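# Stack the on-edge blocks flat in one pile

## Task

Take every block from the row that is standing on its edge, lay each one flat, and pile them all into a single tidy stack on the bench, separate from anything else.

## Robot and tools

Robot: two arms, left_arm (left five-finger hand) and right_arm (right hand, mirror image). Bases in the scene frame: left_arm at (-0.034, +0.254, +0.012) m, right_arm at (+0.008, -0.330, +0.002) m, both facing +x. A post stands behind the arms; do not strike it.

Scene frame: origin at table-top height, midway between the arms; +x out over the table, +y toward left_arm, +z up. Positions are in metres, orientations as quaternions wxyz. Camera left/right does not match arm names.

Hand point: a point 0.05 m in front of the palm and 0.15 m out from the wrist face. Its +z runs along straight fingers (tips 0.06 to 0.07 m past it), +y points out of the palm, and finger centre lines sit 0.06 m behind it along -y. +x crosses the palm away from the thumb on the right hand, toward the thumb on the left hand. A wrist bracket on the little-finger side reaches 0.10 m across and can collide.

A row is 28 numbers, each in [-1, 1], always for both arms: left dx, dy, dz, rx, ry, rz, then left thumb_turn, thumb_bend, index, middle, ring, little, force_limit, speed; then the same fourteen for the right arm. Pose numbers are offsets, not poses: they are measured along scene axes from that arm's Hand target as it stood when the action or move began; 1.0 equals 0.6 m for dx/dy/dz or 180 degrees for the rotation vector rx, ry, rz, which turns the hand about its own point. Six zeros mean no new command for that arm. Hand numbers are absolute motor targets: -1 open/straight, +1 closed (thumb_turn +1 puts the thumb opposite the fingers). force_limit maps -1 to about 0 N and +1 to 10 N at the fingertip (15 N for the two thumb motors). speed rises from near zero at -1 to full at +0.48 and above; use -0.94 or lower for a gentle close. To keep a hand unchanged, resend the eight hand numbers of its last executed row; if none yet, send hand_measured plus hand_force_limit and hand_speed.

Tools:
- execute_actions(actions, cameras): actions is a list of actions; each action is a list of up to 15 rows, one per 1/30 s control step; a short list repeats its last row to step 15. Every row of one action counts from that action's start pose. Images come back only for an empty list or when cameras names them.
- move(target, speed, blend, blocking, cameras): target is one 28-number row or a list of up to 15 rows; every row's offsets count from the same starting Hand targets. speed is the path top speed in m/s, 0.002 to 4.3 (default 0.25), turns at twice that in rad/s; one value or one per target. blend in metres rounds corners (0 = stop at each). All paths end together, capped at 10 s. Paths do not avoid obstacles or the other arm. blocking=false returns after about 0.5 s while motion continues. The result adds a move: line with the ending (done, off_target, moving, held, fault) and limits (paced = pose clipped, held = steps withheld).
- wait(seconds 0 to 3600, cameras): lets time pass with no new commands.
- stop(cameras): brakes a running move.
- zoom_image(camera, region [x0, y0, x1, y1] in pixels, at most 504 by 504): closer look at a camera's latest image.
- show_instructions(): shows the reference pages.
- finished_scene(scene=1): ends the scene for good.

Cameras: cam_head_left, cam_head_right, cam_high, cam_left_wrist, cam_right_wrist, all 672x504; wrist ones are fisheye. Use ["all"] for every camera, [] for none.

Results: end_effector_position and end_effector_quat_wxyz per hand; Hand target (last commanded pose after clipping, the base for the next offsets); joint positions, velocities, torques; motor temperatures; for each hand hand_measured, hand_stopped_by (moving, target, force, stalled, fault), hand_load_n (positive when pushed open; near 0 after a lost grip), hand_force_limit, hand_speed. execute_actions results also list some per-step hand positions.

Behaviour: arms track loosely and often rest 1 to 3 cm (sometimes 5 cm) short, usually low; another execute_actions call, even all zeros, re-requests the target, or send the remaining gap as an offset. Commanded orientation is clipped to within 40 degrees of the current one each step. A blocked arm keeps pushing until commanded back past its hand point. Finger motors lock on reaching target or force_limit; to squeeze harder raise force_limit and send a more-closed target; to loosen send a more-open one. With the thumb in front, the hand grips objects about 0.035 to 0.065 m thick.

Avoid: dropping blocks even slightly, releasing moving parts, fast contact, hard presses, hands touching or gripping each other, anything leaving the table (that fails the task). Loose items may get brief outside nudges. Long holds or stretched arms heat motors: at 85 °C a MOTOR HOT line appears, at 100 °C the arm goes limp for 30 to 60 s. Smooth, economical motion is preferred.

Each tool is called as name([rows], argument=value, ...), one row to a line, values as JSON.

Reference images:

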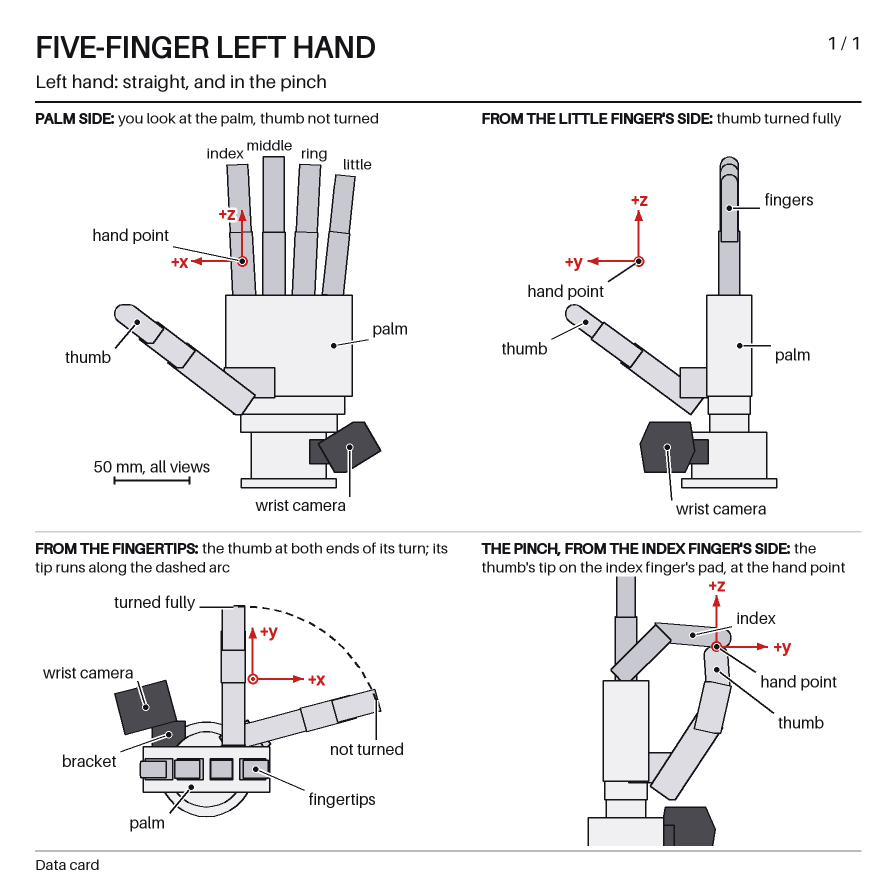

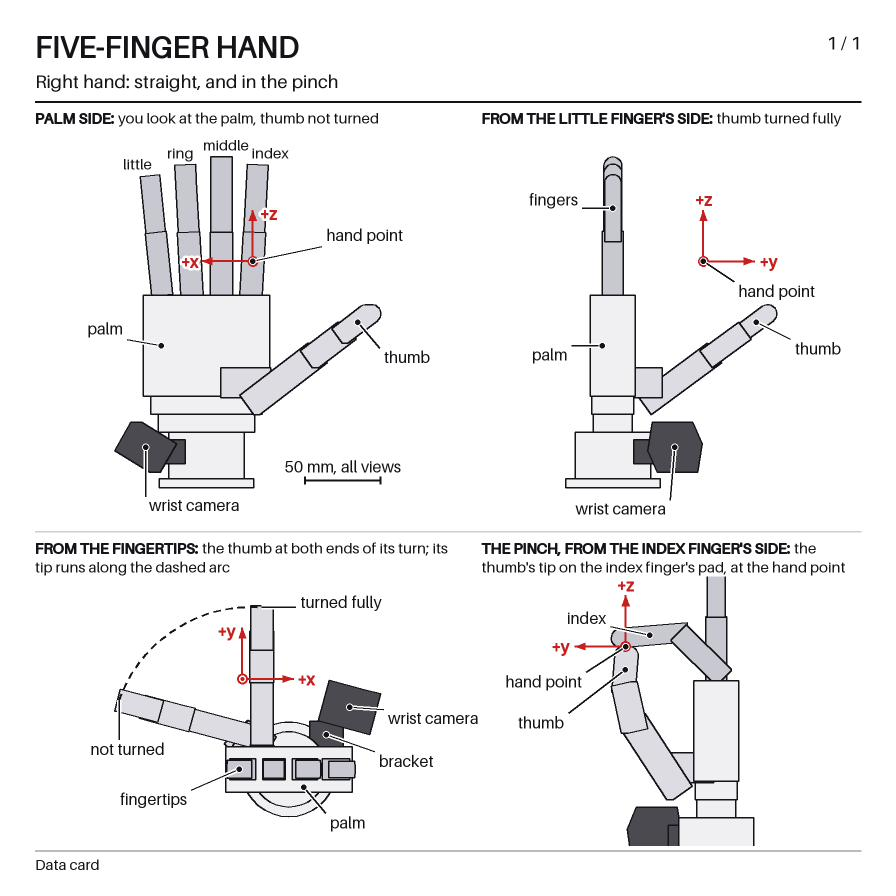

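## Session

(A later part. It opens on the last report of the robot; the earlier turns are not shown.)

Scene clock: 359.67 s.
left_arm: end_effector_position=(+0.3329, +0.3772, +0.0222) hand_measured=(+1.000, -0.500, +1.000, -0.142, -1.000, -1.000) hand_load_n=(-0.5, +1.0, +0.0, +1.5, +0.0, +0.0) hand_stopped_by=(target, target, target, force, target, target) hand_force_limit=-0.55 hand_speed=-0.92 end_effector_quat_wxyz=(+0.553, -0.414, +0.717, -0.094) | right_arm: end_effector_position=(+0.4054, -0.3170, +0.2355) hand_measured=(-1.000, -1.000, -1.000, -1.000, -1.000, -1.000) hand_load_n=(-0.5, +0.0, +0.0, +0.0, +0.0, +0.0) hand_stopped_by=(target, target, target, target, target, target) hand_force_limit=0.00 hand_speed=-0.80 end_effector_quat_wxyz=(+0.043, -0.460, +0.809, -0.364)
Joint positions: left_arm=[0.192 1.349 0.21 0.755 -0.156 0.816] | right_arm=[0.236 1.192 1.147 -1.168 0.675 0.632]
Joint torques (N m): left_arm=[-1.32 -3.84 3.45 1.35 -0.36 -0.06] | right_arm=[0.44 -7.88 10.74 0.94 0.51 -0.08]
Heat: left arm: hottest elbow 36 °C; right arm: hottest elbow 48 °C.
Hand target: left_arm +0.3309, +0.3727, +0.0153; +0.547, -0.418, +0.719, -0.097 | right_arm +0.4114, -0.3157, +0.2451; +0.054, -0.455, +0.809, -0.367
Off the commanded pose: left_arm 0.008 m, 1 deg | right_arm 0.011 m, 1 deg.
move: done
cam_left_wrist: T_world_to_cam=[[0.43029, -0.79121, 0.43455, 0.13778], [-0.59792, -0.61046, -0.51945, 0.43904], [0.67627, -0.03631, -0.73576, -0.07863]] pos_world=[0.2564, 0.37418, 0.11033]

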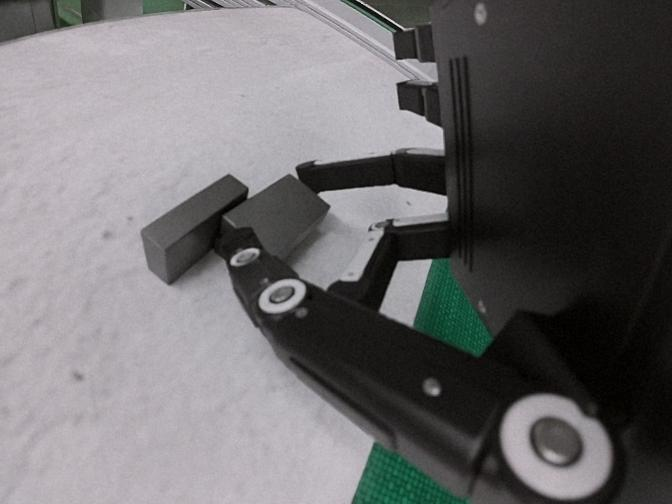

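zoom_image(camera="cam_left_wrist", region=[200, 160, 350, 280])

Scaled by 3.360 from the camera's image (finer frame: 960x720).

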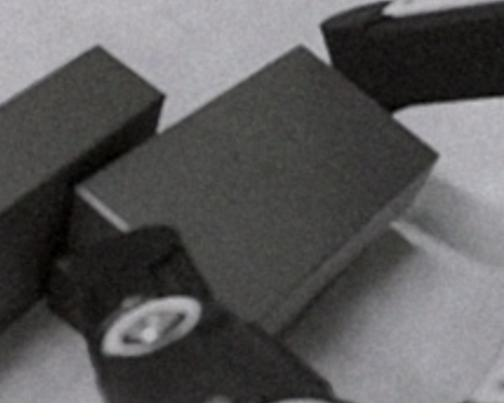

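move([
  [0.0033,0.0075,0.0165,0,0,0,1,-0.5,1,0.15,-1,-1,-0.55,-0.92,0,0,0,0,0,0,-1,-1,-1,-1,-1,-1,0,-0.8],
], speed=0.04, cameras=["cam_left_wrist"])

move([
  [0,0,0,0,0,0,1,-0.5,1,-0.4,-1,-1,-0.55,-0.92,0,0,0,0,0,0,-1,-1,-1,-1,-1,-1,0,-0.8],
], speed=0.04, cameras=["cam_left_wrist"])

Scene clock: 363.70 s.
left_arm: end_effector_position=(+0.3304, +0.3753, +0.0225) hand_measured=(+1.000, -0.500, +1.000, -0.142, -1.000, -1.000) hand_load_n=(+0.0, +0.5, +0.0, +2.0, +0.0, +0.0) hand_stopped_by=(target, target, target, force, target, target) hand_force_limit=-0.55 hand_speed=-0.92 end_effector_quat_wxyz=(+0.547, -0.414, +0.721, -0.095) | right_arm: end_effector_position=(+0.4054, -0.3170, +0.2355) hand_measured=(-1.000, -1.000, -1.000, -1.000, -1.000, -1.000) hand_load_n=(+0.0, +0.0, +0.0, +0.0, +0.0, +0.0) hand_stopped_by=(target, target, target, target, target, target) hand_force_limit=0.00 hand_speed=-0.80 end_effector_quat_wxyz=(+0.043, -0.460, +0.809, -0.364)
Joint positions: left_arm=[0.192 1.325 0.21 0.717 -0.148 0.816] | right_arm=[0.236 1.192 1.147 -1.168 0.675 0.632]
Joint torques (N m): left_arm=[-0.03 -5.71 4.56 0.47 -0.03 0.01] | right_arm=[0.44 -7.94 10.74 0.94 0.51 -0.08]
Heat: left arm: hottest elbow 35 °C; right arm: hottest elbow 48 °C.
Hand target: left_arm +0.3330, +0.3771, +0.0252; +0.547, -0.418, +0.719, -0.097 | right_arm +0.4114, -0.3157, +0.2451; +0.054, -0.455, +0.809, -0.367
Off the commanded pose: left_arm 0.004 m, 1 deg | right_arm 0.011 m, 1 deg.
move: done
cam_left_wrist: T_world_to_cam=[[0.4304, -0.79167, 0.43361, 0.13735], [-0.60868, -0.60928, -0.50822, 0.43938], [0.66653, -0.0452, -0.74411, -0.07006]] pos_world=[0.25502, 0.37328, 0.11161]

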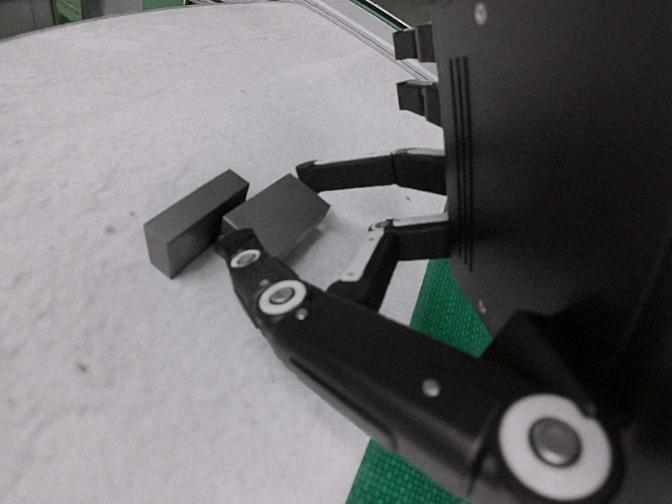

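Scene clock: 365.10 s.
left_arm: end_effector_position=(+0.3291, +0.3748, +0.0205) hand_measured=(+1.000, -0.500, +1.000, -0.400, -1.000, -1.000) hand_load_n=(+0.0, +0.0, +0.0, +0.0, +0.0, +0.0) hand_stopped_by=(target, target, target, target, target, target) hand_force_limit=-0.55 hand_speed=-0.92 end_effector_quat_wxyz=(+0.543, -0.415, +0.724, -0.094) | right_arm: end_effector_position=(+0.4054, -0.3170, +0.2355) hand_measured=(-1.000, -1.000, -1.000, -1.000, -1.000, -1.000) hand_load_n=(+0.0, +0.0, +0.0, +0.0, +0.0, +0.0) hand_stopped_by=(target, target, target, target, target, target) hand_force_limit=0.00 hand_speed=-0.80 end_effector_quat_wxyz=(+0.043, -0.460, +0.809, -0.364)
Joint positions: left_arm=[0.192 1.325 0.21 0.708 -0.147 0.816] | right_arm=[0.236 1.192 1.147 -1.168 0.675 0.632]
Joint torques (N m): left_arm=[-0.03 -5.71 4.55 0.79 -0.07 0.01] | right_arm=[0.44 -7.88 10.74 0.94 0.51 -0.08]
Heat: left arm: hottest elbow 35 °C; right arm: hottest elbow 48 °C.
Hand target: left_arm +0.3330, +0.3771, +0.0253; +0.547, -0.418, +0.718, -0.097 | right_arm +0.4114, -0.3157, +0.2451; +0.054, -0.455, +0.809, -0.367
Off the commanded pose: left_arm 0.007 m, 1 deg | right_arm 0.011 m, 1 deg.
move: done
cam_left_wrist: T_world_to_cam=[[0.43375, -0.79087, 0.43171, 0.13708], [-0.6135, -0.61014, -0.50134, 0.43902], [0.6599, -0.0474, -0.74985, -0.06751]] pos_world=[0.25443, 0.37307, 0.1103]

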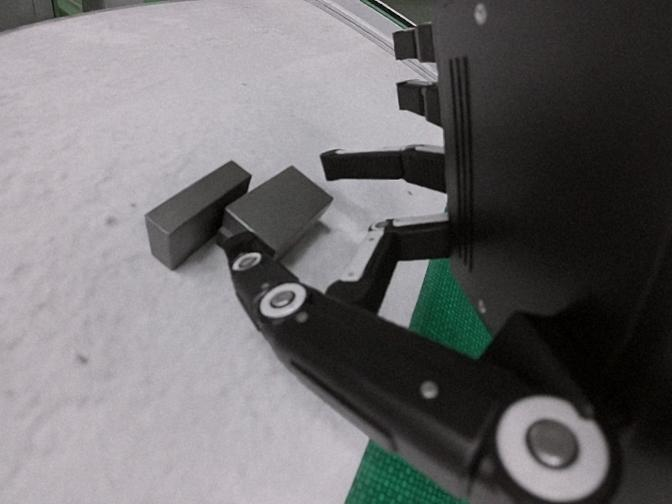

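move([
  [0.002,0.004,0.05,0,0,0,1,-0.5,1,-0.4,-1,-1,-0.55,-0.92,0,0,0,0,0,0,-1,-1,-1,-1,-1,-1,0,-0.8],
  [0.01,-0.02,0.1333,0,0,0,1,-0.5,1,-0.4,-1,-1,-0.55,-0.92,0,0,0,0,0,0,-1,-1,-1,-1,-1,-1,0,-0.8],
], speed=0.06, cameras=["cam_left_wrist","cam_high"])

zoom_image(camera="cam_left_wrist", region=[130, 160, 350, 340])

zoom_image(camera="cam_high", region=[250, 120, 340, 200])

Scene clock: 368.17 s.
left_arm: end_effector_position=(+0.3211, +0.3673, +0.0827) hand_measured=(+1.000, -0.500, +1.000, -0.400, -1.000, -1.000) hand_load_n=(+0.0, +0.0, +0.0, +0.0, +0.0, +0.0) hand_stopped_by=(target, target, target, target, target, target) hand_force_limit=-0.55 hand_speed=-0.92 end_effector_quat_wxyz=(+0.531, -0.422, +0.730, -0.086) | right_arm: end_effector_position=(+0.4054, -0.3170, +0.2355) hand_measured=(-1.000, -1.000, -1.000, -1.000, -1.000, -1.000) hand_load_n=(+0.0, +0.0, +0.0, +0.0, +0.0, -0.5) hand_stopped_by=(target, target, target, target, target, target) hand_force_limit=0.00 hand_speed=-0.80 end_effector_quat_wxyz=(+0.043, -0.460, +0.809, -0.364)
Joint positions: left_arm=[0.157 0.971 0.289 0.238 -0.19 0.796] | right_arm=[0.236 1.192 1.147 -1.168 0.675 0.632]
Joint torques (N m): left_arm=[-1.55 -3.9 8.98 0.76 -0.34 -0.01] | right_arm=[0.38 -7.88 10.73 0.94 0.51 -0.08]
Heat: left arm: hottest elbow 36 °C; right arm: hottest elbow 48 °C.
Hand target: left_arm +0.3390, +0.3651, +0.1053; +0.547, -0.418, +0.718, -0.097 | right_arm +0.4114, -0.3157, +0.2451; +0.054, -0.455, +0.809, -0.367
Off the commanded pose: left_arm 0.029 m, 3 deg | right_arm 0.011 m, 1 deg.
move: off_target (left_arm)
cam_left_wrist: T_world_to_cam=[[0.45758, -0.78317, 0.42104, 0.09825], [-0.62204, -0.62031, -0.47779, 0.46522], [0.63536, -0.04328, -0.771, -0.00786]] pos_world=[0.24942, 0.36519, 0.17485]
Images, in order (width x height): cam_high 672x504, cam_left_wrist 672x504.

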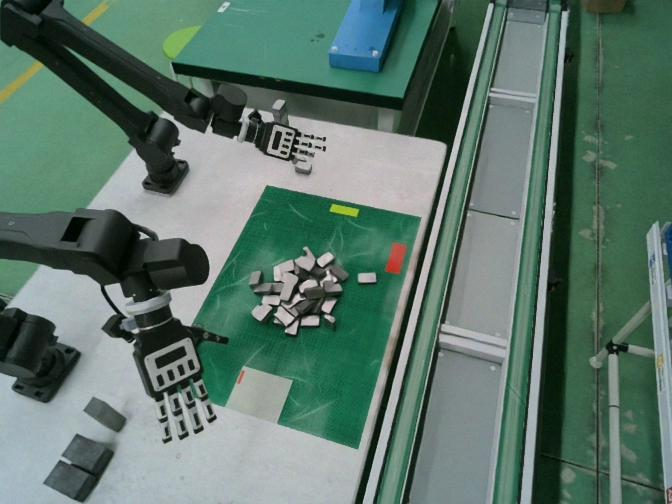

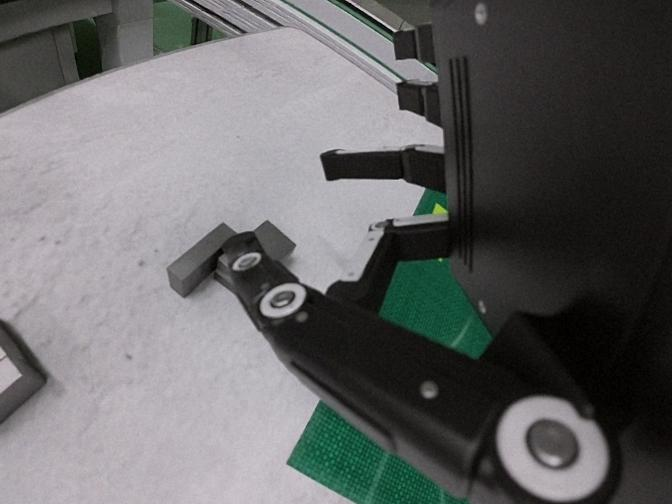

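Scaled by 2.291 from the camera's image (finer frame: 960x720).

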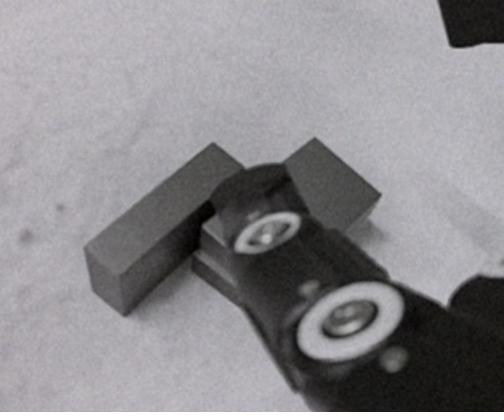

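Scaled by 5.600 from the camera's image (finer frame: 960x720).

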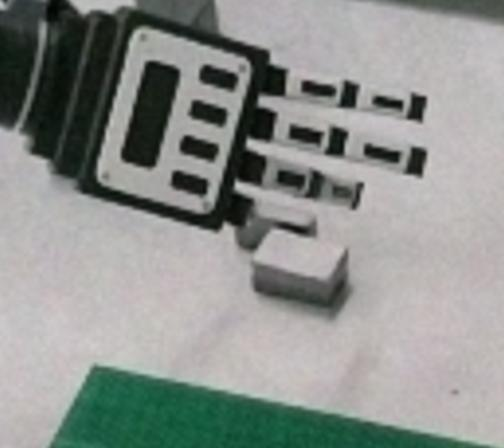

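move([
  [0.0,-0.02,0.03,-0.2495,0.015,0,1,-0.5,1,-0.4,-1,-1,-0.55,-0.92,0,0,0,0,0,0,-1,-1,-1,-1,-1,-1,0,-0.8],
], speed=0.15, cameras=["cam_left_wrist","cam_high"])

zoom_image(camera="cam_high", region=[250, 120, 340, 200])

Scene clock: 372.50 s.
left_arm: end_effector_position=(+0.3248, +0.3418, +0.1045) hand_measured=(+1.000, -0.500, +1.000, -0.400, -1.000, -1.000) hand_load_n=(+0.5, +0.0, +0.0, +0.0, +0.0, +0.0) hand_stopped_by=(target, target, target, target, target, target) hand_force_limit=-0.55 hand_speed=-0.92 end_effector_quat_wxyz=(-0.317, +0.598, -0.647, +0.350) | right_arm: end_effector_position=(+0.4054, -0.3170, +0.2355) hand_measured=(-1.000, -1.000, -1.000, -1.000, -1.000, -1.000) hand_load_n=(+0.0, +0.0, +0.0, +0.0, +0.0, +0.0) hand_stopped_by=(target, target, target, target, target, target) hand_force_limit=0.00 hand_speed=-0.80 end_effector_quat_wxyz=(+0.043, -0.460, +0.809, -0.364)
Joint positions: left_arm=[0.514 1.015 0.49 -0.154 0.489 0.352] | right_arm=[0.236 1.192 1.147 -1.168 0.675 0.632]
Joint torques (N m): left_arm=[0.38 -3.78 9.7 0.5 0.29 -0.05] | right_arm=[0.44 -7.94 10.74 0.94 0.51 -0.08]
Heat: left arm: hottest elbow 37 °C; right arm: hottest elbow 48 °C.
Hand target: left_arm +0.3389, +0.3531, +0.1232; -0.329, +0.598, -0.639, +0.354 | right_arm +0.4114, -0.3157, +0.2451; +0.054, -0.455, +0.809, -0.367
Off the commanded pose: left_arm 0.026 m, 2 deg | right_arm 0.011 m, 1 deg.
move: off_target (left_arm)
cam_left_wrist: T_world_to_cam=[[0.48455, -0.25543, 0.83664, -0.16522], [-0.62113, -0.77393, 0.12345, 0.45145], [0.61596, -0.57948, -0.53366, 0.17025]] pos_world=[0.2556, 0.40584, 0.17335]
Images, in order (width x height): cam_high 672x504, cam_left_wrist 672x504.

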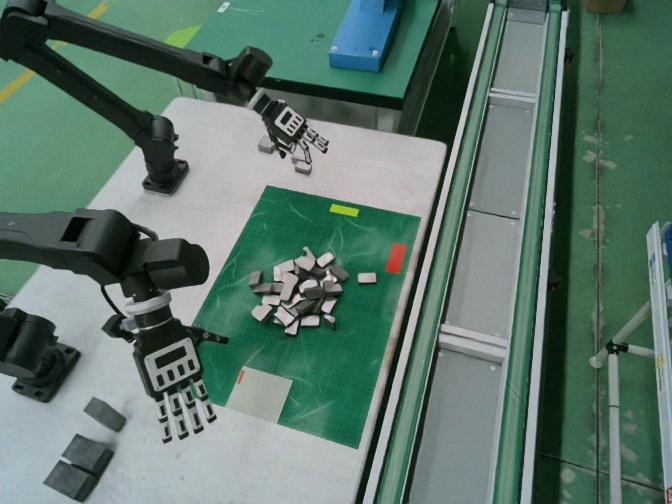

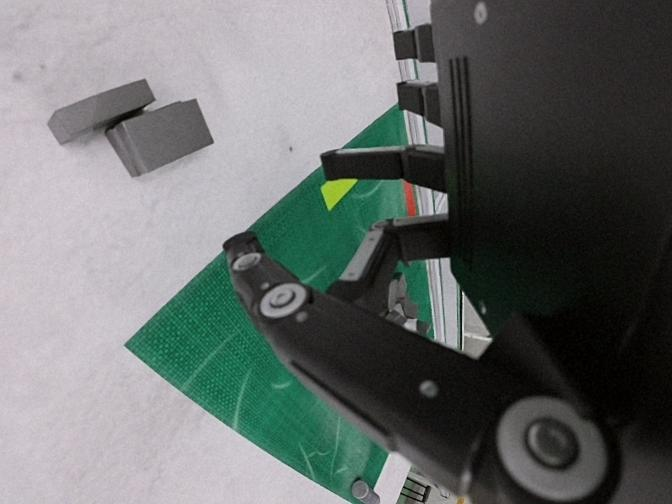

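Scaled by 5.600 from the camera's image (finer frame: 960x720).

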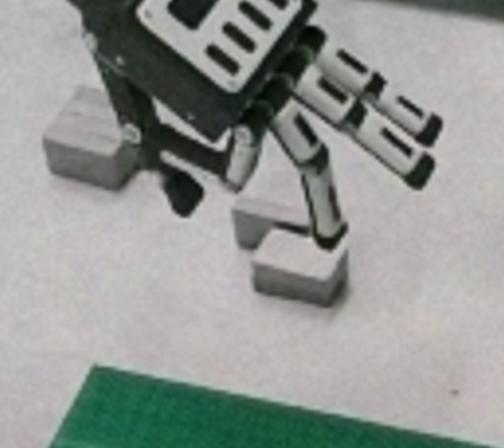

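zoom_image(camera="cam_left_wrist", region=[30, 60, 230, 200])

Scaled by 2.520 from the camera's image (finer frame: 960x720).

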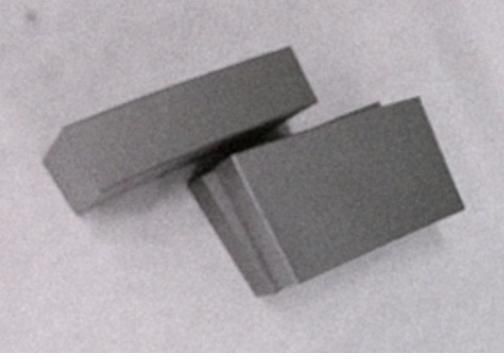

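move([
  [-0.04,0.06,0.0,0,0,0,1,-0.5,1,-0.4,-1,-1,-0.55,-0.92,0,0,0,0,0,0,-1,-1,-1,-1,-1,-1,0,-0.8],
  [-0.0483,0.098,-0.0803,0,0,0,1,-0.5,1,-0.4,-1,-1,-0.55,-0.92,0,0,0,0,0,0,-1,-1,-1,-1,-1,-1,0,-0.8],
], speed=0.12, cameras=["cam_left_wrist","cam_high"])

zoom_image(camera="cam_left_wrist", region=[130, 120, 380, 320])

Scene clock: 379.23 s.
left_arm: end_effector_position=(+0.3090, +0.4062, +0.0739) hand_measured=(+1.000, -0.500, +1.000, -0.400, -1.000, -1.000) hand_load_n=(+0.0, +0.0, +0.0, -0.5, +0.0, +0.0) hand_stopped_by=(target, target, target, target, target, target) hand_force_limit=-0.55 hand_speed=-0.92 end_effector_quat_wxyz=(-0.320, +0.602, -0.639, +0.356) | right_arm: end_effector_position=(+0.4054, -0.3170, +0.2355) hand_measured=(-1.000, -1.000, -1.000, -1.000, -1.000, -1.000) hand_load_n=(-0.5, +0.0, +0.0, +0.0, +0.0, +0.0) hand_stopped_by=(target, target, target, target, target, target) hand_force_limit=0.00 hand_speed=-0.80 end_effector_quat_wxyz=(+0.043, -0.460, +0.809, -0.364)
Joint positions: left_arm=[0.74 1.175 0.502 -0.086 0.662 0.503] | right_arm=[0.236 1.192 1.147 -1.168 0.675 0.632]
Joint torques (N m): left_arm=[0.26 -5.6 5.82 1.22 0.41 0.17] | right_arm=[0.44 -7.94 10.74 0.92 0.51 -0.08]
Heat: left arm: hottest elbow 38 °C; right arm: hottest elbow 48 °C.
Hand target: left_arm +0.3099, +0.4120, +0.0751; -0.329, +0.598, -0.639, +0.354 | right_arm +0.4114, -0.3157, +0.2451; +0.054, -0.455, +0.809, -0.367
Off the commanded pose: left_arm 0.006 m, 1 deg | right_arm 0.011 m, 1 deg.
move: done
cam_left_wrist: T_world_to_cam=[[0.47659, -0.23905, 0.846, -0.12046], [-0.61272, -0.7804, 0.12466, 0.49526], [0.63042, -0.57778, -0.51841, 0.1946]] pos_world=[0.23819, 0.47014, 0.14105]
Images, in order (width x height): cam_high 672x504, cam_left_wrist 672x504.

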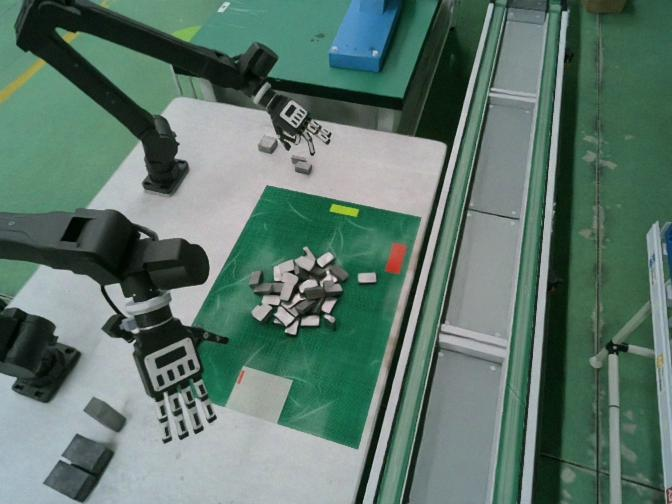

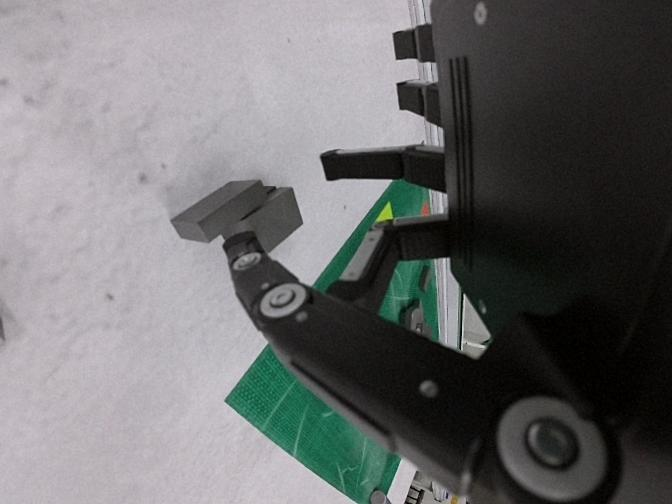

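Scaled by 2.016 from the camera's image (finer frame: 960x720).

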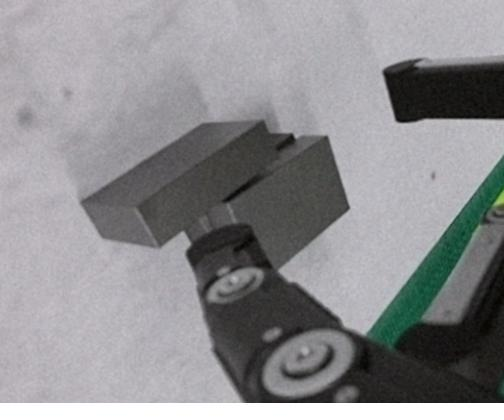

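move([
  [-0.0018,0.0,-0.0677,0,0,0,1,-0.5,1,-0.4,-1,-1,-0.55,-0.92,0,0,0,0,0,0,-1,-1,-1,-1,-1,-1,0,-0.8],
], speed=0.1, cameras=["cam_left_wrist"])

zoom_image(camera="cam_left_wrist", region=[130, 120, 380, 320])

Scene clock: 384.97 s.
left_arm: end_effector_position=(+0.3077, +0.4050, +0.0324) hand_measured=(+1.000, -0.500, +1.000, -0.400, -1.000, -1.000) hand_load_n=(+0.0, +0.0, +0.0, +0.0, +0.0, +0.0) hand_stopped_by=(target, target, target, target, target, target) hand_force_limit=-0.55 hand_speed=-0.92 end_effector_quat_wxyz=(-0.319, +0.602, -0.640, +0.356) | right_arm: end_effector_position=(+0.4054, -0.3170, +0.2355) hand_measured=(-1.000, -1.000, -1.000, -1.000, -1.000, -1.000) hand_load_n=(+0.0, +0.0, +0.0, +0.0, +0.0, +0.0) hand_stopped_by=(target, target, target, target, target, target) hand_force_limit=0.00 hand_speed=-0.80 end_effector_quat_wxyz=(+0.043, -0.460, +0.809, -0.364)
Joint positions: left_arm=[0.741 1.293 0.446 0.085 0.664 0.507] | right_arm=[0.236 1.192 1.147 -1.168 0.675 0.632]
Joint torques (N m): left_arm=[0.44 -6.24 5.15 1.24 0.41 0.16] | right_arm=[0.44 -7.88 10.74 0.94 0.51 -0.08]
Heat: left arm: hottest elbow 38 °C; right arm: hottest elbow 48 °C.
Hand target: left_arm +0.3089, +0.4120, +0.0344; -0.329, +0.598, -0.639, +0.354 | right_arm +0.4114, -0.3157, +0.2451; +0.054, -0.455, +0.809, -0.367
Off the commanded pose: left_arm 0.007 m, 1 deg | right_arm 0.011 m, 1 deg.
move: done
cam_left_wrist: T_world_to_cam=[[0.47702, -0.2401, 0.84546, -0.08468], [-0.61487, -0.77853, 0.12582, 0.49856], [0.628, -0.57987, -0.51901, 0.17492]] pos_world=[0.2371, 0.46924, 0.09965]

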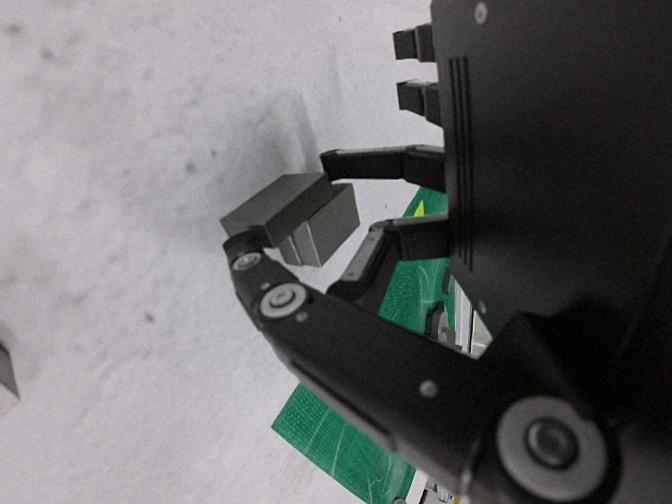

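Scaled by 2.016 from the camera's image (finer frame: 960x720).

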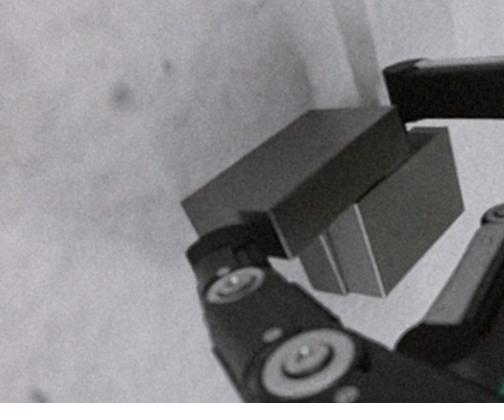

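move([
  [0,0,0,0,0,0,1,-0.5,1,0.15,-1,-1,-0.55,-0.92,0,0,0,0,0,0,-1,-1,-1,-1,-1,-1,0,-0.8],
], cameras=["cam_left_wrist"])

zoom_image(camera="cam_left_wrist", region=[130, 120, 380, 320])

Scene clock: 387.10 s.
left_arm: end_effector_position=(+0.3078, +0.4049, +0.0325) hand_measured=(+1.000, -0.500, +1.000, -0.140, -1.000, -1.000) hand_load_n=(+0.0, +1.5, +0.0, +2.5, +0.0, +0.0) hand_stopped_by=(target, target, target, force, target, target) hand_force_limit=-0.55 hand_speed=-0.92 end_effector_quat_wxyz=(-0.319, +0.601, -0.640, +0.356) | right_arm: end_effector_position=(+0.4054, -0.3170, +0.2355) hand_measured=(-1.000, -1.000, -1.000, -1.000, -1.000, -1.000) hand_load_n=(-0.5, +0.0, +0.0, +0.0, +0.0, +0.0) hand_stopped_by=(target, target, target, target, target, target) hand_force_limit=0.00 hand_speed=-0.80 end_effector_quat_wxyz=(+0.043, -0.460, +0.809, -0.364)
Joint positions: left_arm=[0.741 1.293 0.446 0.086 0.665 0.507] | right_arm=[0.236 1.192 1.147 -1.168 0.675 0.632]
Joint torques (N m): left_arm=[0.44 -6.24 5.15 1.21 0.38 0.16] | right_arm=[0.44 -7.88 10.74 0.92 0.51 -0.08]
Heat: left arm: hottest elbow 38 °C; right arm: hottest elbow 48 °C.
Hand target: left_arm +0.3089, +0.4120, +0.0344; -0.329, +0.598, -0.639, +0.354 | right_arm +0.4114, -0.3157, +0.2451; +0.054, -0.455, +0.809, -0.367
Off the commanded pose: left_arm 0.007 m, 1 deg | right_arm 0.011 m, 1 deg.
move: done
cam_left_wrist: T_world_to_cam=[[0.4764, -0.2403, 0.84575, -0.08452], [-0.61537, -0.77818, 0.12553, 0.49861], [0.62799, -0.58025, -0.5186, 0.175]] pos_world=[0.2372, 0.46924, 0.09965]

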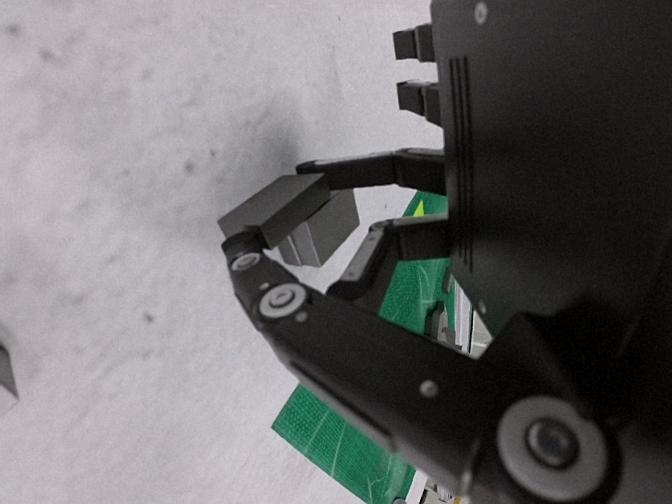

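Scaled by 2.016 from the camera's image (finer frame: 960x720).

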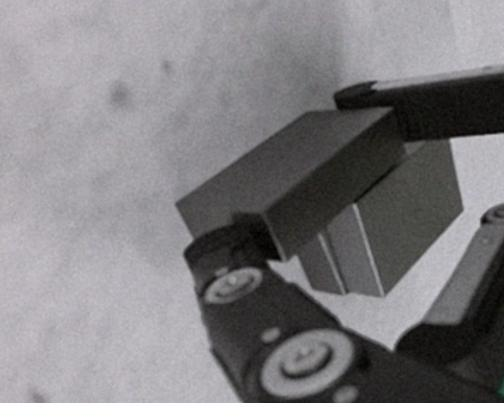

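move([
  [0.01,0.02,0.07,0,0,0,1,-0.5,1,0.15,-1,-1,-0.55,-0.92,0,0,0,0,0,0,-1,-1,-1,-1,-1,-1,0,-0.8],
  [0.045,-0.05,0.14,0,0,0,1,-0.5,1,0.15,-1,-1,-0.55,-0.92,0,0,0,0,0,0,-1,-1,-1,-1,-1,-1,0,-0.8],
  [0.045,-0.05,0.14,0.2495,-0.015,0,1,-0.5,1,0.15,-1,-1,-0.55,-0.92,0,0,0,0,0,0,-1,-1,-1,-1,-1,-1,0,-0.8],
], speed=[0.06,0.1,0.15], blend=[0.0,0.03,0.0], cameras=["cam_left_wrist","cam_high"])

zoom_image(camera="cam_left_wrist", region=[130, 120, 380, 320])

zoom_image(camera="cam_high", region=[250, 120, 340, 200])

Scene clock: 393.60 s.
left_arm: end_effector_position=(+0.3289, +0.3833, +0.1065) hand_measured=(+1.000, -0.500, +1.000, -0.140, -1.000, -1.000) hand_load_n=(+0.5, +1.5, +0.0, +2.5, +0.0, +0.0) hand_stopped_by=(target, target, target, force, target, target) hand_force_limit=-0.55 hand_speed=-0.92 end_effector_quat_wxyz=(+0.531, -0.431, +0.724, -0.094) | right_arm: end_effector_position=(+0.4054, -0.3170, +0.2355) hand_measured=(-1.000, -1.000, -1.000, -1.000, -1.000, -1.000) hand_load_n=(+0.0, +0.0, +0.0, +0.0, +0.0, +0.0) hand_stopped_by=(target, target, target, target, target, target) hand_force_limit=0.00 hand_speed=-0.80 end_effector_quat_wxyz=(+0.043, -0.460, +0.809, -0.364)
Joint positions: left_arm=[0.227 0.939 0.351 0.152 -0.125 0.8] | right_arm=[0.236 1.192 1.147 -1.168 0.675 0.632]
Joint torques (N m): left_arm=[-1.49 -4.19 6.69 1.88 -0.34 0.25] | right_arm=[0.44 -7.88 10.74 0.94 0.51 -0.08]
Heat: left arm: hottest elbow 38 °C; right arm: hottest elbow 48 °C.
Hand target: left_arm +0.3358, +0.3819, +0.1184; +0.547, -0.418, +0.719, -0.097 | right_arm +0.4114, -0.3157, +0.2451; +0.054, -0.455, +0.809, -0.367
Off the commanded pose: left_arm 0.014 m, 2 deg | right_arm 0.011 m, 1 deg.
move: off_target (left_arm)
cam_left_wrist: T_world_to_cam=[[0.45967, -0.76919, 0.4439, 0.08855], [-0.61083, -0.63667, -0.47068, 0.49325], [0.64466, -0.05479, -0.7625, 0.00665]] pos_world=[0.2563, 0.38251, 0.19793]
Images, in order (width x height): cam_high 672x504, cam_left_wrist 672x504.

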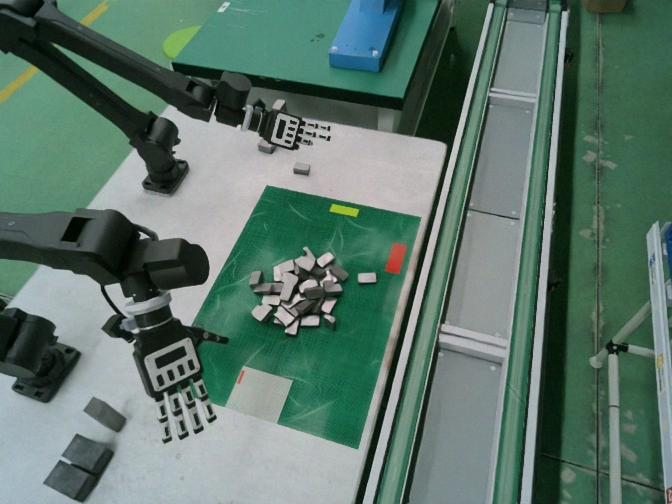

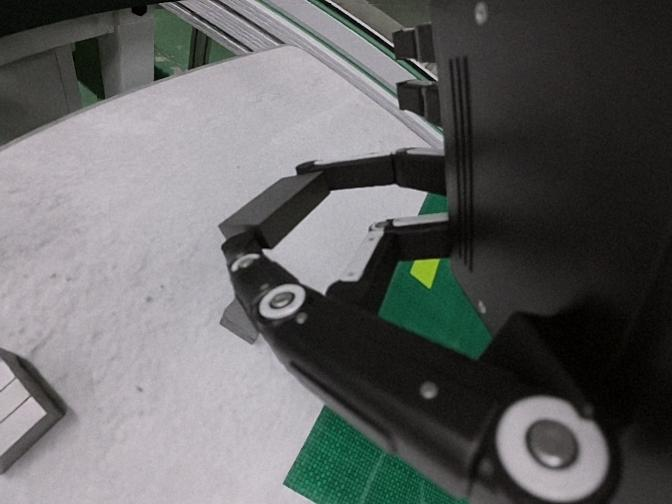

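Scaled by 2.016 from the camera's image (finer frame: 960x720).

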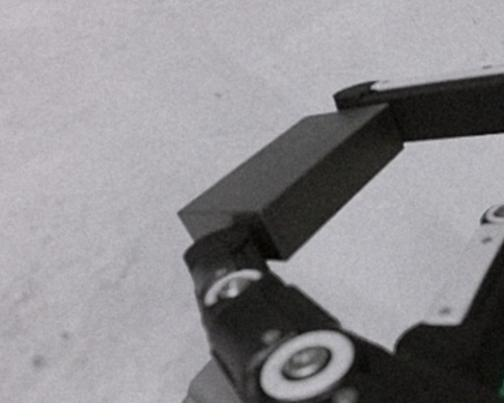

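Scaled by 5.600 from the camera's image (finer frame: 960x720).

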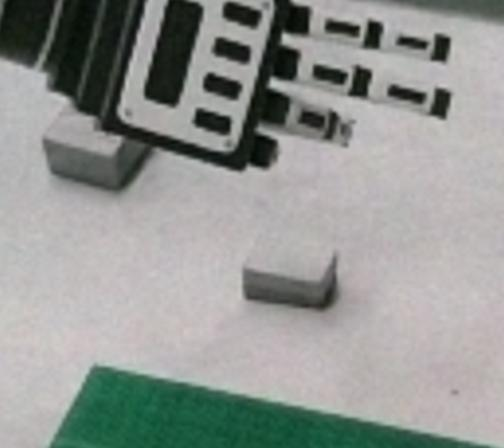

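zoom_image(camera="cam_high", region=[285, 155, 325, 185])

Scaled by 12.600 from the camera's image (finer frame: 960x720).

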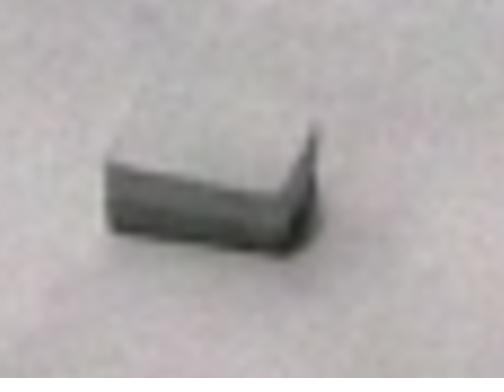

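move(target=[0.002,-0.075,0.0,0,0,0,1,-0.5,1,0.15,-1,-1,-0.55,-0.92,0,0,0,0,0,0,-1,-1,-1,-1,-1,-1,0,-0.8], speed=0.12, cameras=["cam_left_wrist"])

zoom_image(camera="cam_left_wrist", region=[100, 180, 300, 340])

Scene clock: 396.13 s.
left_arm: end_effector_position=(+0.3349, +0.3388, +0.1104) hand_measured=(+1.000, -0.500, +1.000, -0.140, -1.000, -1.000) hand_load_n=(+0.5, +2.0, +0.0, +2.5, +0.0, +0.0) hand_stopped_by=(target, target, target, force, target, target) hand_force_limit=-0.55 hand_speed=-0.92 end_effector_quat_wxyz=(+0.540, -0.418, +0.724, -0.092) | right_arm: end_effector_position=(+0.4054, -0.3170, +0.2355) hand_measured=(-1.000, -1.000, -1.000, -1.000, -1.000, -1.000) hand_load_n=(+0.0, +0.0, +0.0, +0.0, +0.0, +0.0) hand_stopped_by=(target, target, target, target, target, target) hand_force_limit=0.00 hand_speed=-0.80 end_effector_quat_wxyz=(+0.043, -0.460, +0.809, -0.364)
Joint positions: left_arm=[0.032 0.927 0.344 0.152 -0.298 0.745] | right_arm=[0.236 1.192 1.147 -1.168 0.675 0.632]
Joint torques (N m): left_arm=[-1.03 -4.48 6.8 0.84 -0.43 0.04] | right_arm=[0.44 -7.94 10.74 0.94 0.51 -0.08]
Heat: left arm: hottest elbow 38 °C; right arm: hottest elbow 48 °C.
Hand target: left_arm +0.3370, +0.3370, +0.1184; +0.547, -0.418, +0.718, -0.097 | right_arm +0.4114, -0.3157, +0.2451; +0.054, -0.455, +0.809, -0.367
Off the commanded pose: left_arm 0.008 m, 1 deg | right_arm 0.011 m, 1 deg.
move: done
cam_left_wrist: T_world_to_cam=[[0.4422, -0.78706, 0.43011, 0.06333], [-0.61339, -0.61524, -0.4952, 0.46669], [0.65438, -0.04484, -0.75484, -0.00422]] pos_world=[0.26102, 0.33678, 0.20069]

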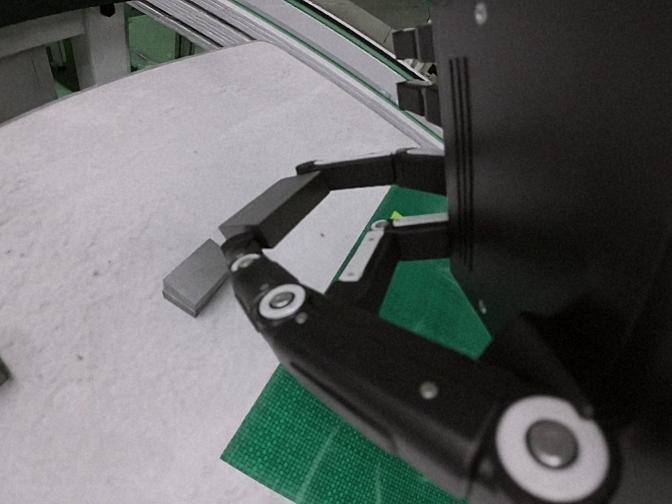

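Scaled by 2.520 from the camera's image (finer frame: 960x720).

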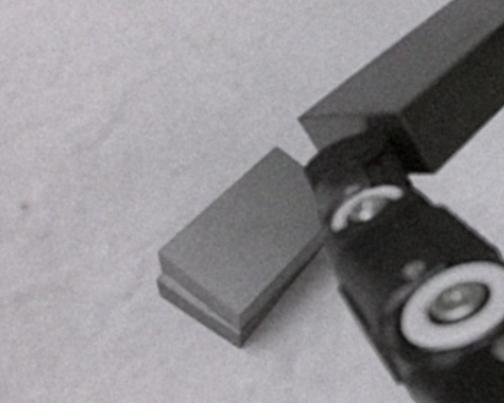

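zoom_image(camera="cam_left_wrist", region=[155, 230, 235, 325])

Scaled by 5.305 from the camera's image (finer frame: 960x720).

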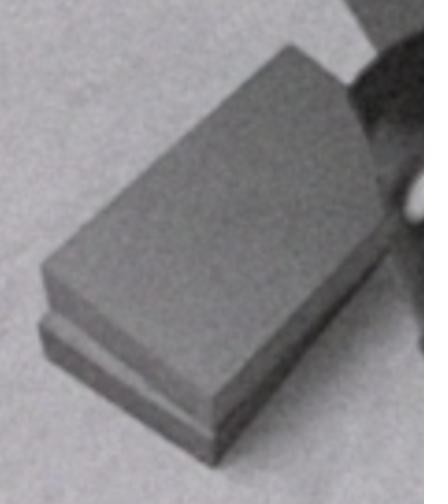

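move([
  [-0.005,0.002,-0.155,0,0,0,1,-0.5,1,0.15,-1,-1,-0.55,-0.92,0,0,0,0,0,0,-1,-1,-1,-1,-1,-1,0,-0.8],
], speed=0.1, cameras=["cam_left_wrist"])

zoom_image(camera="cam_left_wrist", region=[130, 120, 380, 320])

Scene clock: 401.70 s.
left_arm: end_effector_position=(+0.3282, +0.3385, +0.0186) hand_measured=(+1.000, -0.500, +1.000, -0.140, -1.000, -1.000) hand_load_n=(+0.5, +2.0, +0.0, +2.5, +0.0, +0.0) hand_stopped_by=(target, target, target, force, target, target) hand_force_limit=-0.55 hand_speed=-0.92 end_effector_quat_wxyz=(+0.536, -0.419, +0.727, -0.090) | right_arm: end_effector_position=(+0.4054, -0.3170, +0.2355) hand_measured=(-1.000, -1.000, -1.000, -1.000, -1.000, -1.000) hand_load_n=(+0.0, +0.0, +0.0, +0.0, +0.0, +0.0) hand_stopped_by=(target, target, target, target, target, target) hand_force_limit=0.00 hand_speed=-0.80 end_effector_quat_wxyz=(+0.043, -0.460, +0.809, -0.364)
Joint positions: left_arm=[0.032 1.303 0.21 0.652 -0.298 0.744] | right_arm=[0.236 1.192 1.147 -1.168 0.675 0.632]
Joint torques (N m): left_arm=[-0.62 -5.13 4.19 1.83 -0.25 0.06] | right_arm=[0.44 -7.88 10.74 0.94 0.51 -0.08]
Heat: left arm: hottest elbow 38 °C; right arm: hottest elbow 48 °C.
Hand target: left_arm +0.3340, +0.3381, +0.0254; +0.547, -0.418, +0.718, -0.097 | right_arm +0.4114, -0.3157, +0.2451; +0.054, -0.455, +0.809, -0.367
Off the commanded pose: left_arm 0.009 m, 2 deg | right_arm 0.011 m, 1 deg.
move: done
cam_left_wrist: T_world_to_cam=[[0.44701, -0.78627, 0.42657, 0.10378], [-0.61817, -0.61621, -0.48801, 0.4187], [0.64656, -0.04555, -0.7615, -0.06617]] pos_world=[0.25522, 0.33659, 0.10967]

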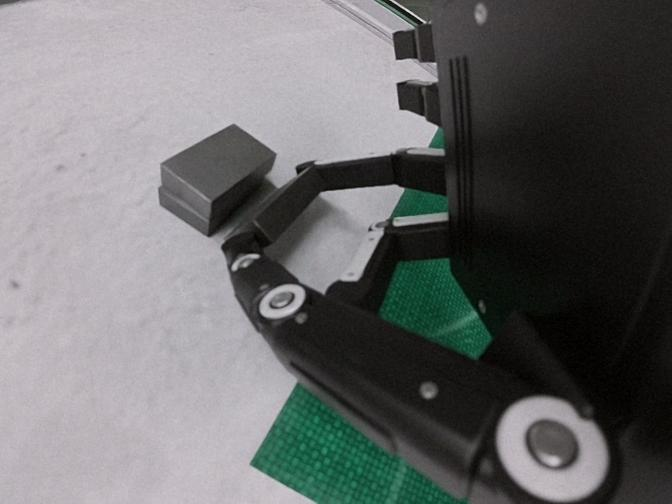

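Scaled by 2.016 from the camera's image (finer frame: 960x720).

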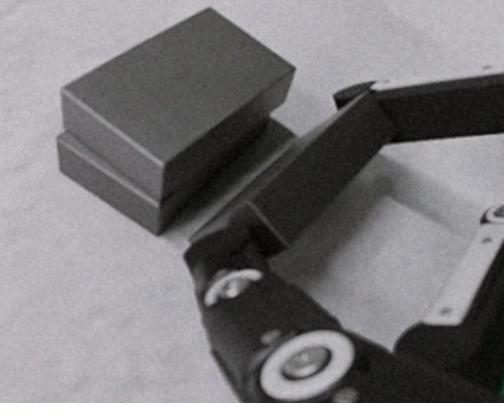

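zoom_image(camera="cam_left_wrist", region=[210, 140, 340, 270])

Scaled by 3.877 from the camera's image (finer frame: 960x720).

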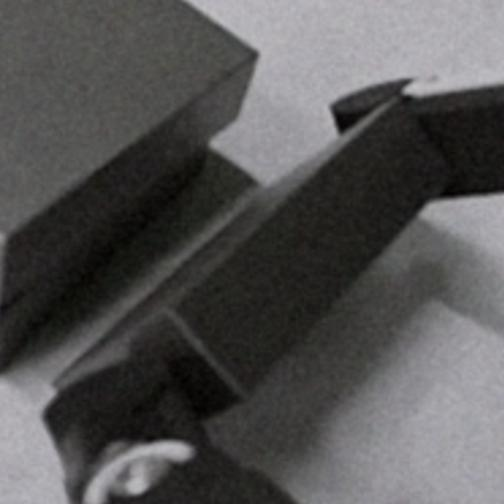

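move([
  [0.0,-0.04,-0.02,0,0,0,1,-0.5,1,0.15,-1,-1,-0.55,-0.92,0,0,0,0,0,0,-1,-1,-1,-1,-1,-1,0,-0.8],
], speed=0.04, cameras=["cam_left_wrist"])

zoom_image(camera="cam_left_wrist", region=[130, 120, 380, 320])

Scene clock: 409.77 s.
left_arm: end_effector_position=(+0.3318, +0.3186, +0.0122) hand_measured=(+1.000, -0.500, +1.000, -0.140, -1.000, -1.000) hand_load_n=(+0.5, +2.0, +0.0, +2.0, +0.0, +0.0) hand_stopped_by=(target, target, target, force, target, target) hand_force_limit=-0.55 hand_speed=-0.92 end_effector_quat_wxyz=(+0.543, -0.419, +0.722, -0.090) | right_arm: end_effector_position=(+0.4054, -0.3170, +0.2355) hand_measured=(-1.000, -1.000, -1.000, -1.000, -1.000, -1.000) hand_load_n=(+0.0, +0.0, +0.0, +0.0, +0.0, +0.0) hand_stopped_by=(target, target, target, target, target, target) hand_force_limit=0.00 hand_speed=-0.80 end_effector_quat_wxyz=(+0.043, -0.460, +0.809, -0.364)
Joint positions: left_arm=[-0.06 1.365 0.21 0.714 -0.388 0.704] | right_arm=[0.236 1.192 1.147 -1.168 0.675 0.632]
Joint torques (N m): left_arm=[-1.49 -4.78 3.48 1.73 -0.43 0.02] | right_arm=[0.44 -7.88 10.74 0.92 0.51 -0.08]
Heat: left arm: hottest elbow 37 °C; right arm: hottest elbow 48 °C.
Hand target: left_arm +0.3340, +0.3142, +0.0134; +0.547, -0.418, +0.718, -0.097 | right_arm +0.4114, -0.3157, +0.2451; +0.054, -0.455, +0.809, -0.367
Off the commanded pose: left_arm 0.005 m, 1 deg | right_arm 0.011 m, 1 deg.
move: done
cam_left_wrist: T_world_to_cam=[[0.44507, -0.7857, 0.42963, 0.08968], [-0.60759, -0.6174, -0.49966, 0.40255], [0.65783, -0.03866, -0.75217, -0.08032]] pos_world=[0.25751, 0.31589, 0.10219]

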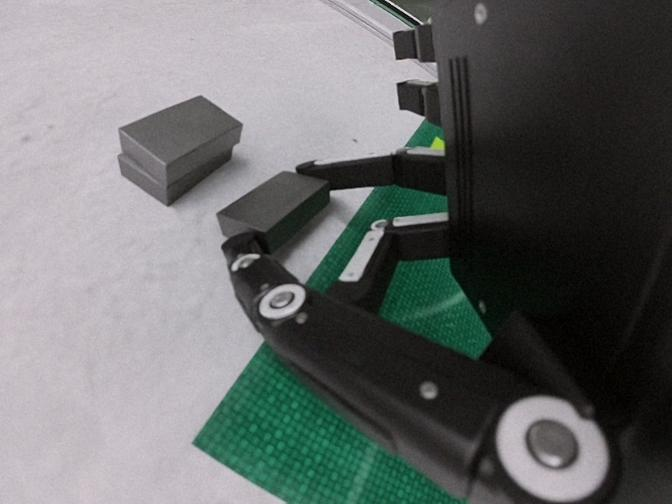

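Scaled by 2.016 from the camera's image (finer frame: 960x720).

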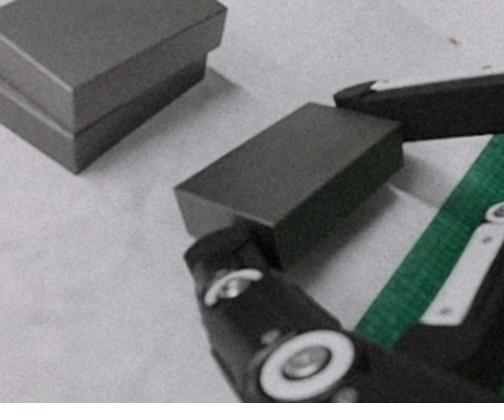

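move([
  [0.0,0.0,-0.0167,0,0,0,1,-0.5,1,0.15,-1,-1,-0.55,-0.92,0,0,0,0,0,0,-1,-1,-1,-1,-1,-1,0,-0.8],
], speed=0.04, cameras=["cam_left_wrist"])

zoom_image(camera="cam_left_wrist", region=[130, 120, 380, 320])

Scene clock: 411.80 s.
left_arm: end_effector_position=(+0.3339, +0.3179, +0.0084) hand_measured=(+1.000, -0.500, +1.000, -0.140, -1.000, -1.000) hand_load_n=(-1.5, +3.0, +0.0, +2.0, +0.0, -0.5) hand_stopped_by=(target, target, target, force, target, target) hand_force_limit=-0.55 hand_speed=-0.92 end_effector_quat_wxyz=(+0.551, -0.419, +0.716, -0.094) | right_arm: end_effector_position=(+0.4054, -0.3170, +0.2355) hand_measured=(-1.000, -1.000, -1.000, -1.000, -1.000, -1.000) hand_load_n=(+0.0, +0.0, +0.0, +0.0, +0.0, +0.0) hand_stopped_by=(target, target, target, target, target, target) hand_force_limit=0.00 hand_speed=-0.80 end_effector_quat_wxyz=(+0.043, -0.460, +0.809, -0.364)
Joint positions: left_arm=[-0.064 1.414 0.202 0.793 -0.395 0.703] | right_arm=[0.236 1.192 1.147 -1.168 0.675 0.632]
Joint torques (N m): left_arm=[-1.2 -3.9 3.34 1.42 -0.19 0.01] | right_arm=[0.44 -7.88 10.74 0.92 0.51 -0.08]
Heat: left arm: hottest elbow 37 °C; right arm: hottest elbow 48 °C.
Hand target: left_arm +0.3341, +0.3141, +0.0034; +0.547, -0.418, +0.718, -0.097 | right_arm +0.4114, -0.3157, +0.2451; +0.054, -0.455, +0.809, -0.367
Off the commanded pose: left_arm 0.006 m, 1 deg | right_arm 0.011 m, 1 deg.
move: done
cam_left_wrist: T_world_to_cam=[[0.43685, -0.78532, 0.43867, 0.09237], [-0.59557, -0.61798, -0.51322, 0.39776], [0.67413, -0.03706, -0.73768, -0.09056]] pos_world=[0.2576, 0.31499, 0.09682]

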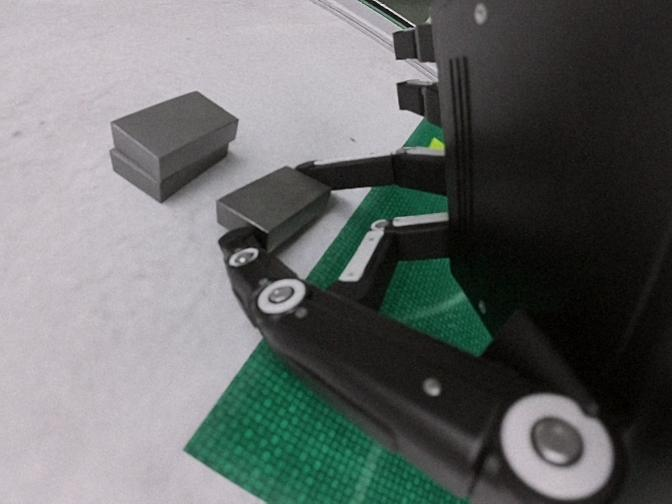

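Scaled by 2.016 from the camera's image (finer frame: 960x720).

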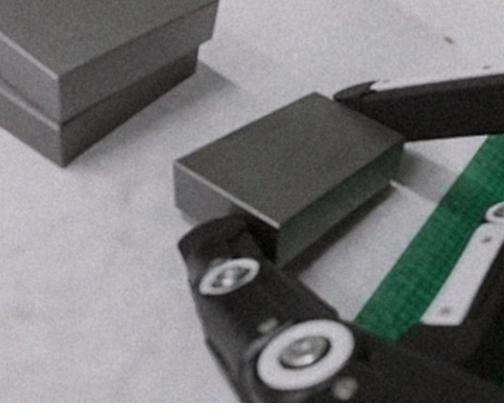

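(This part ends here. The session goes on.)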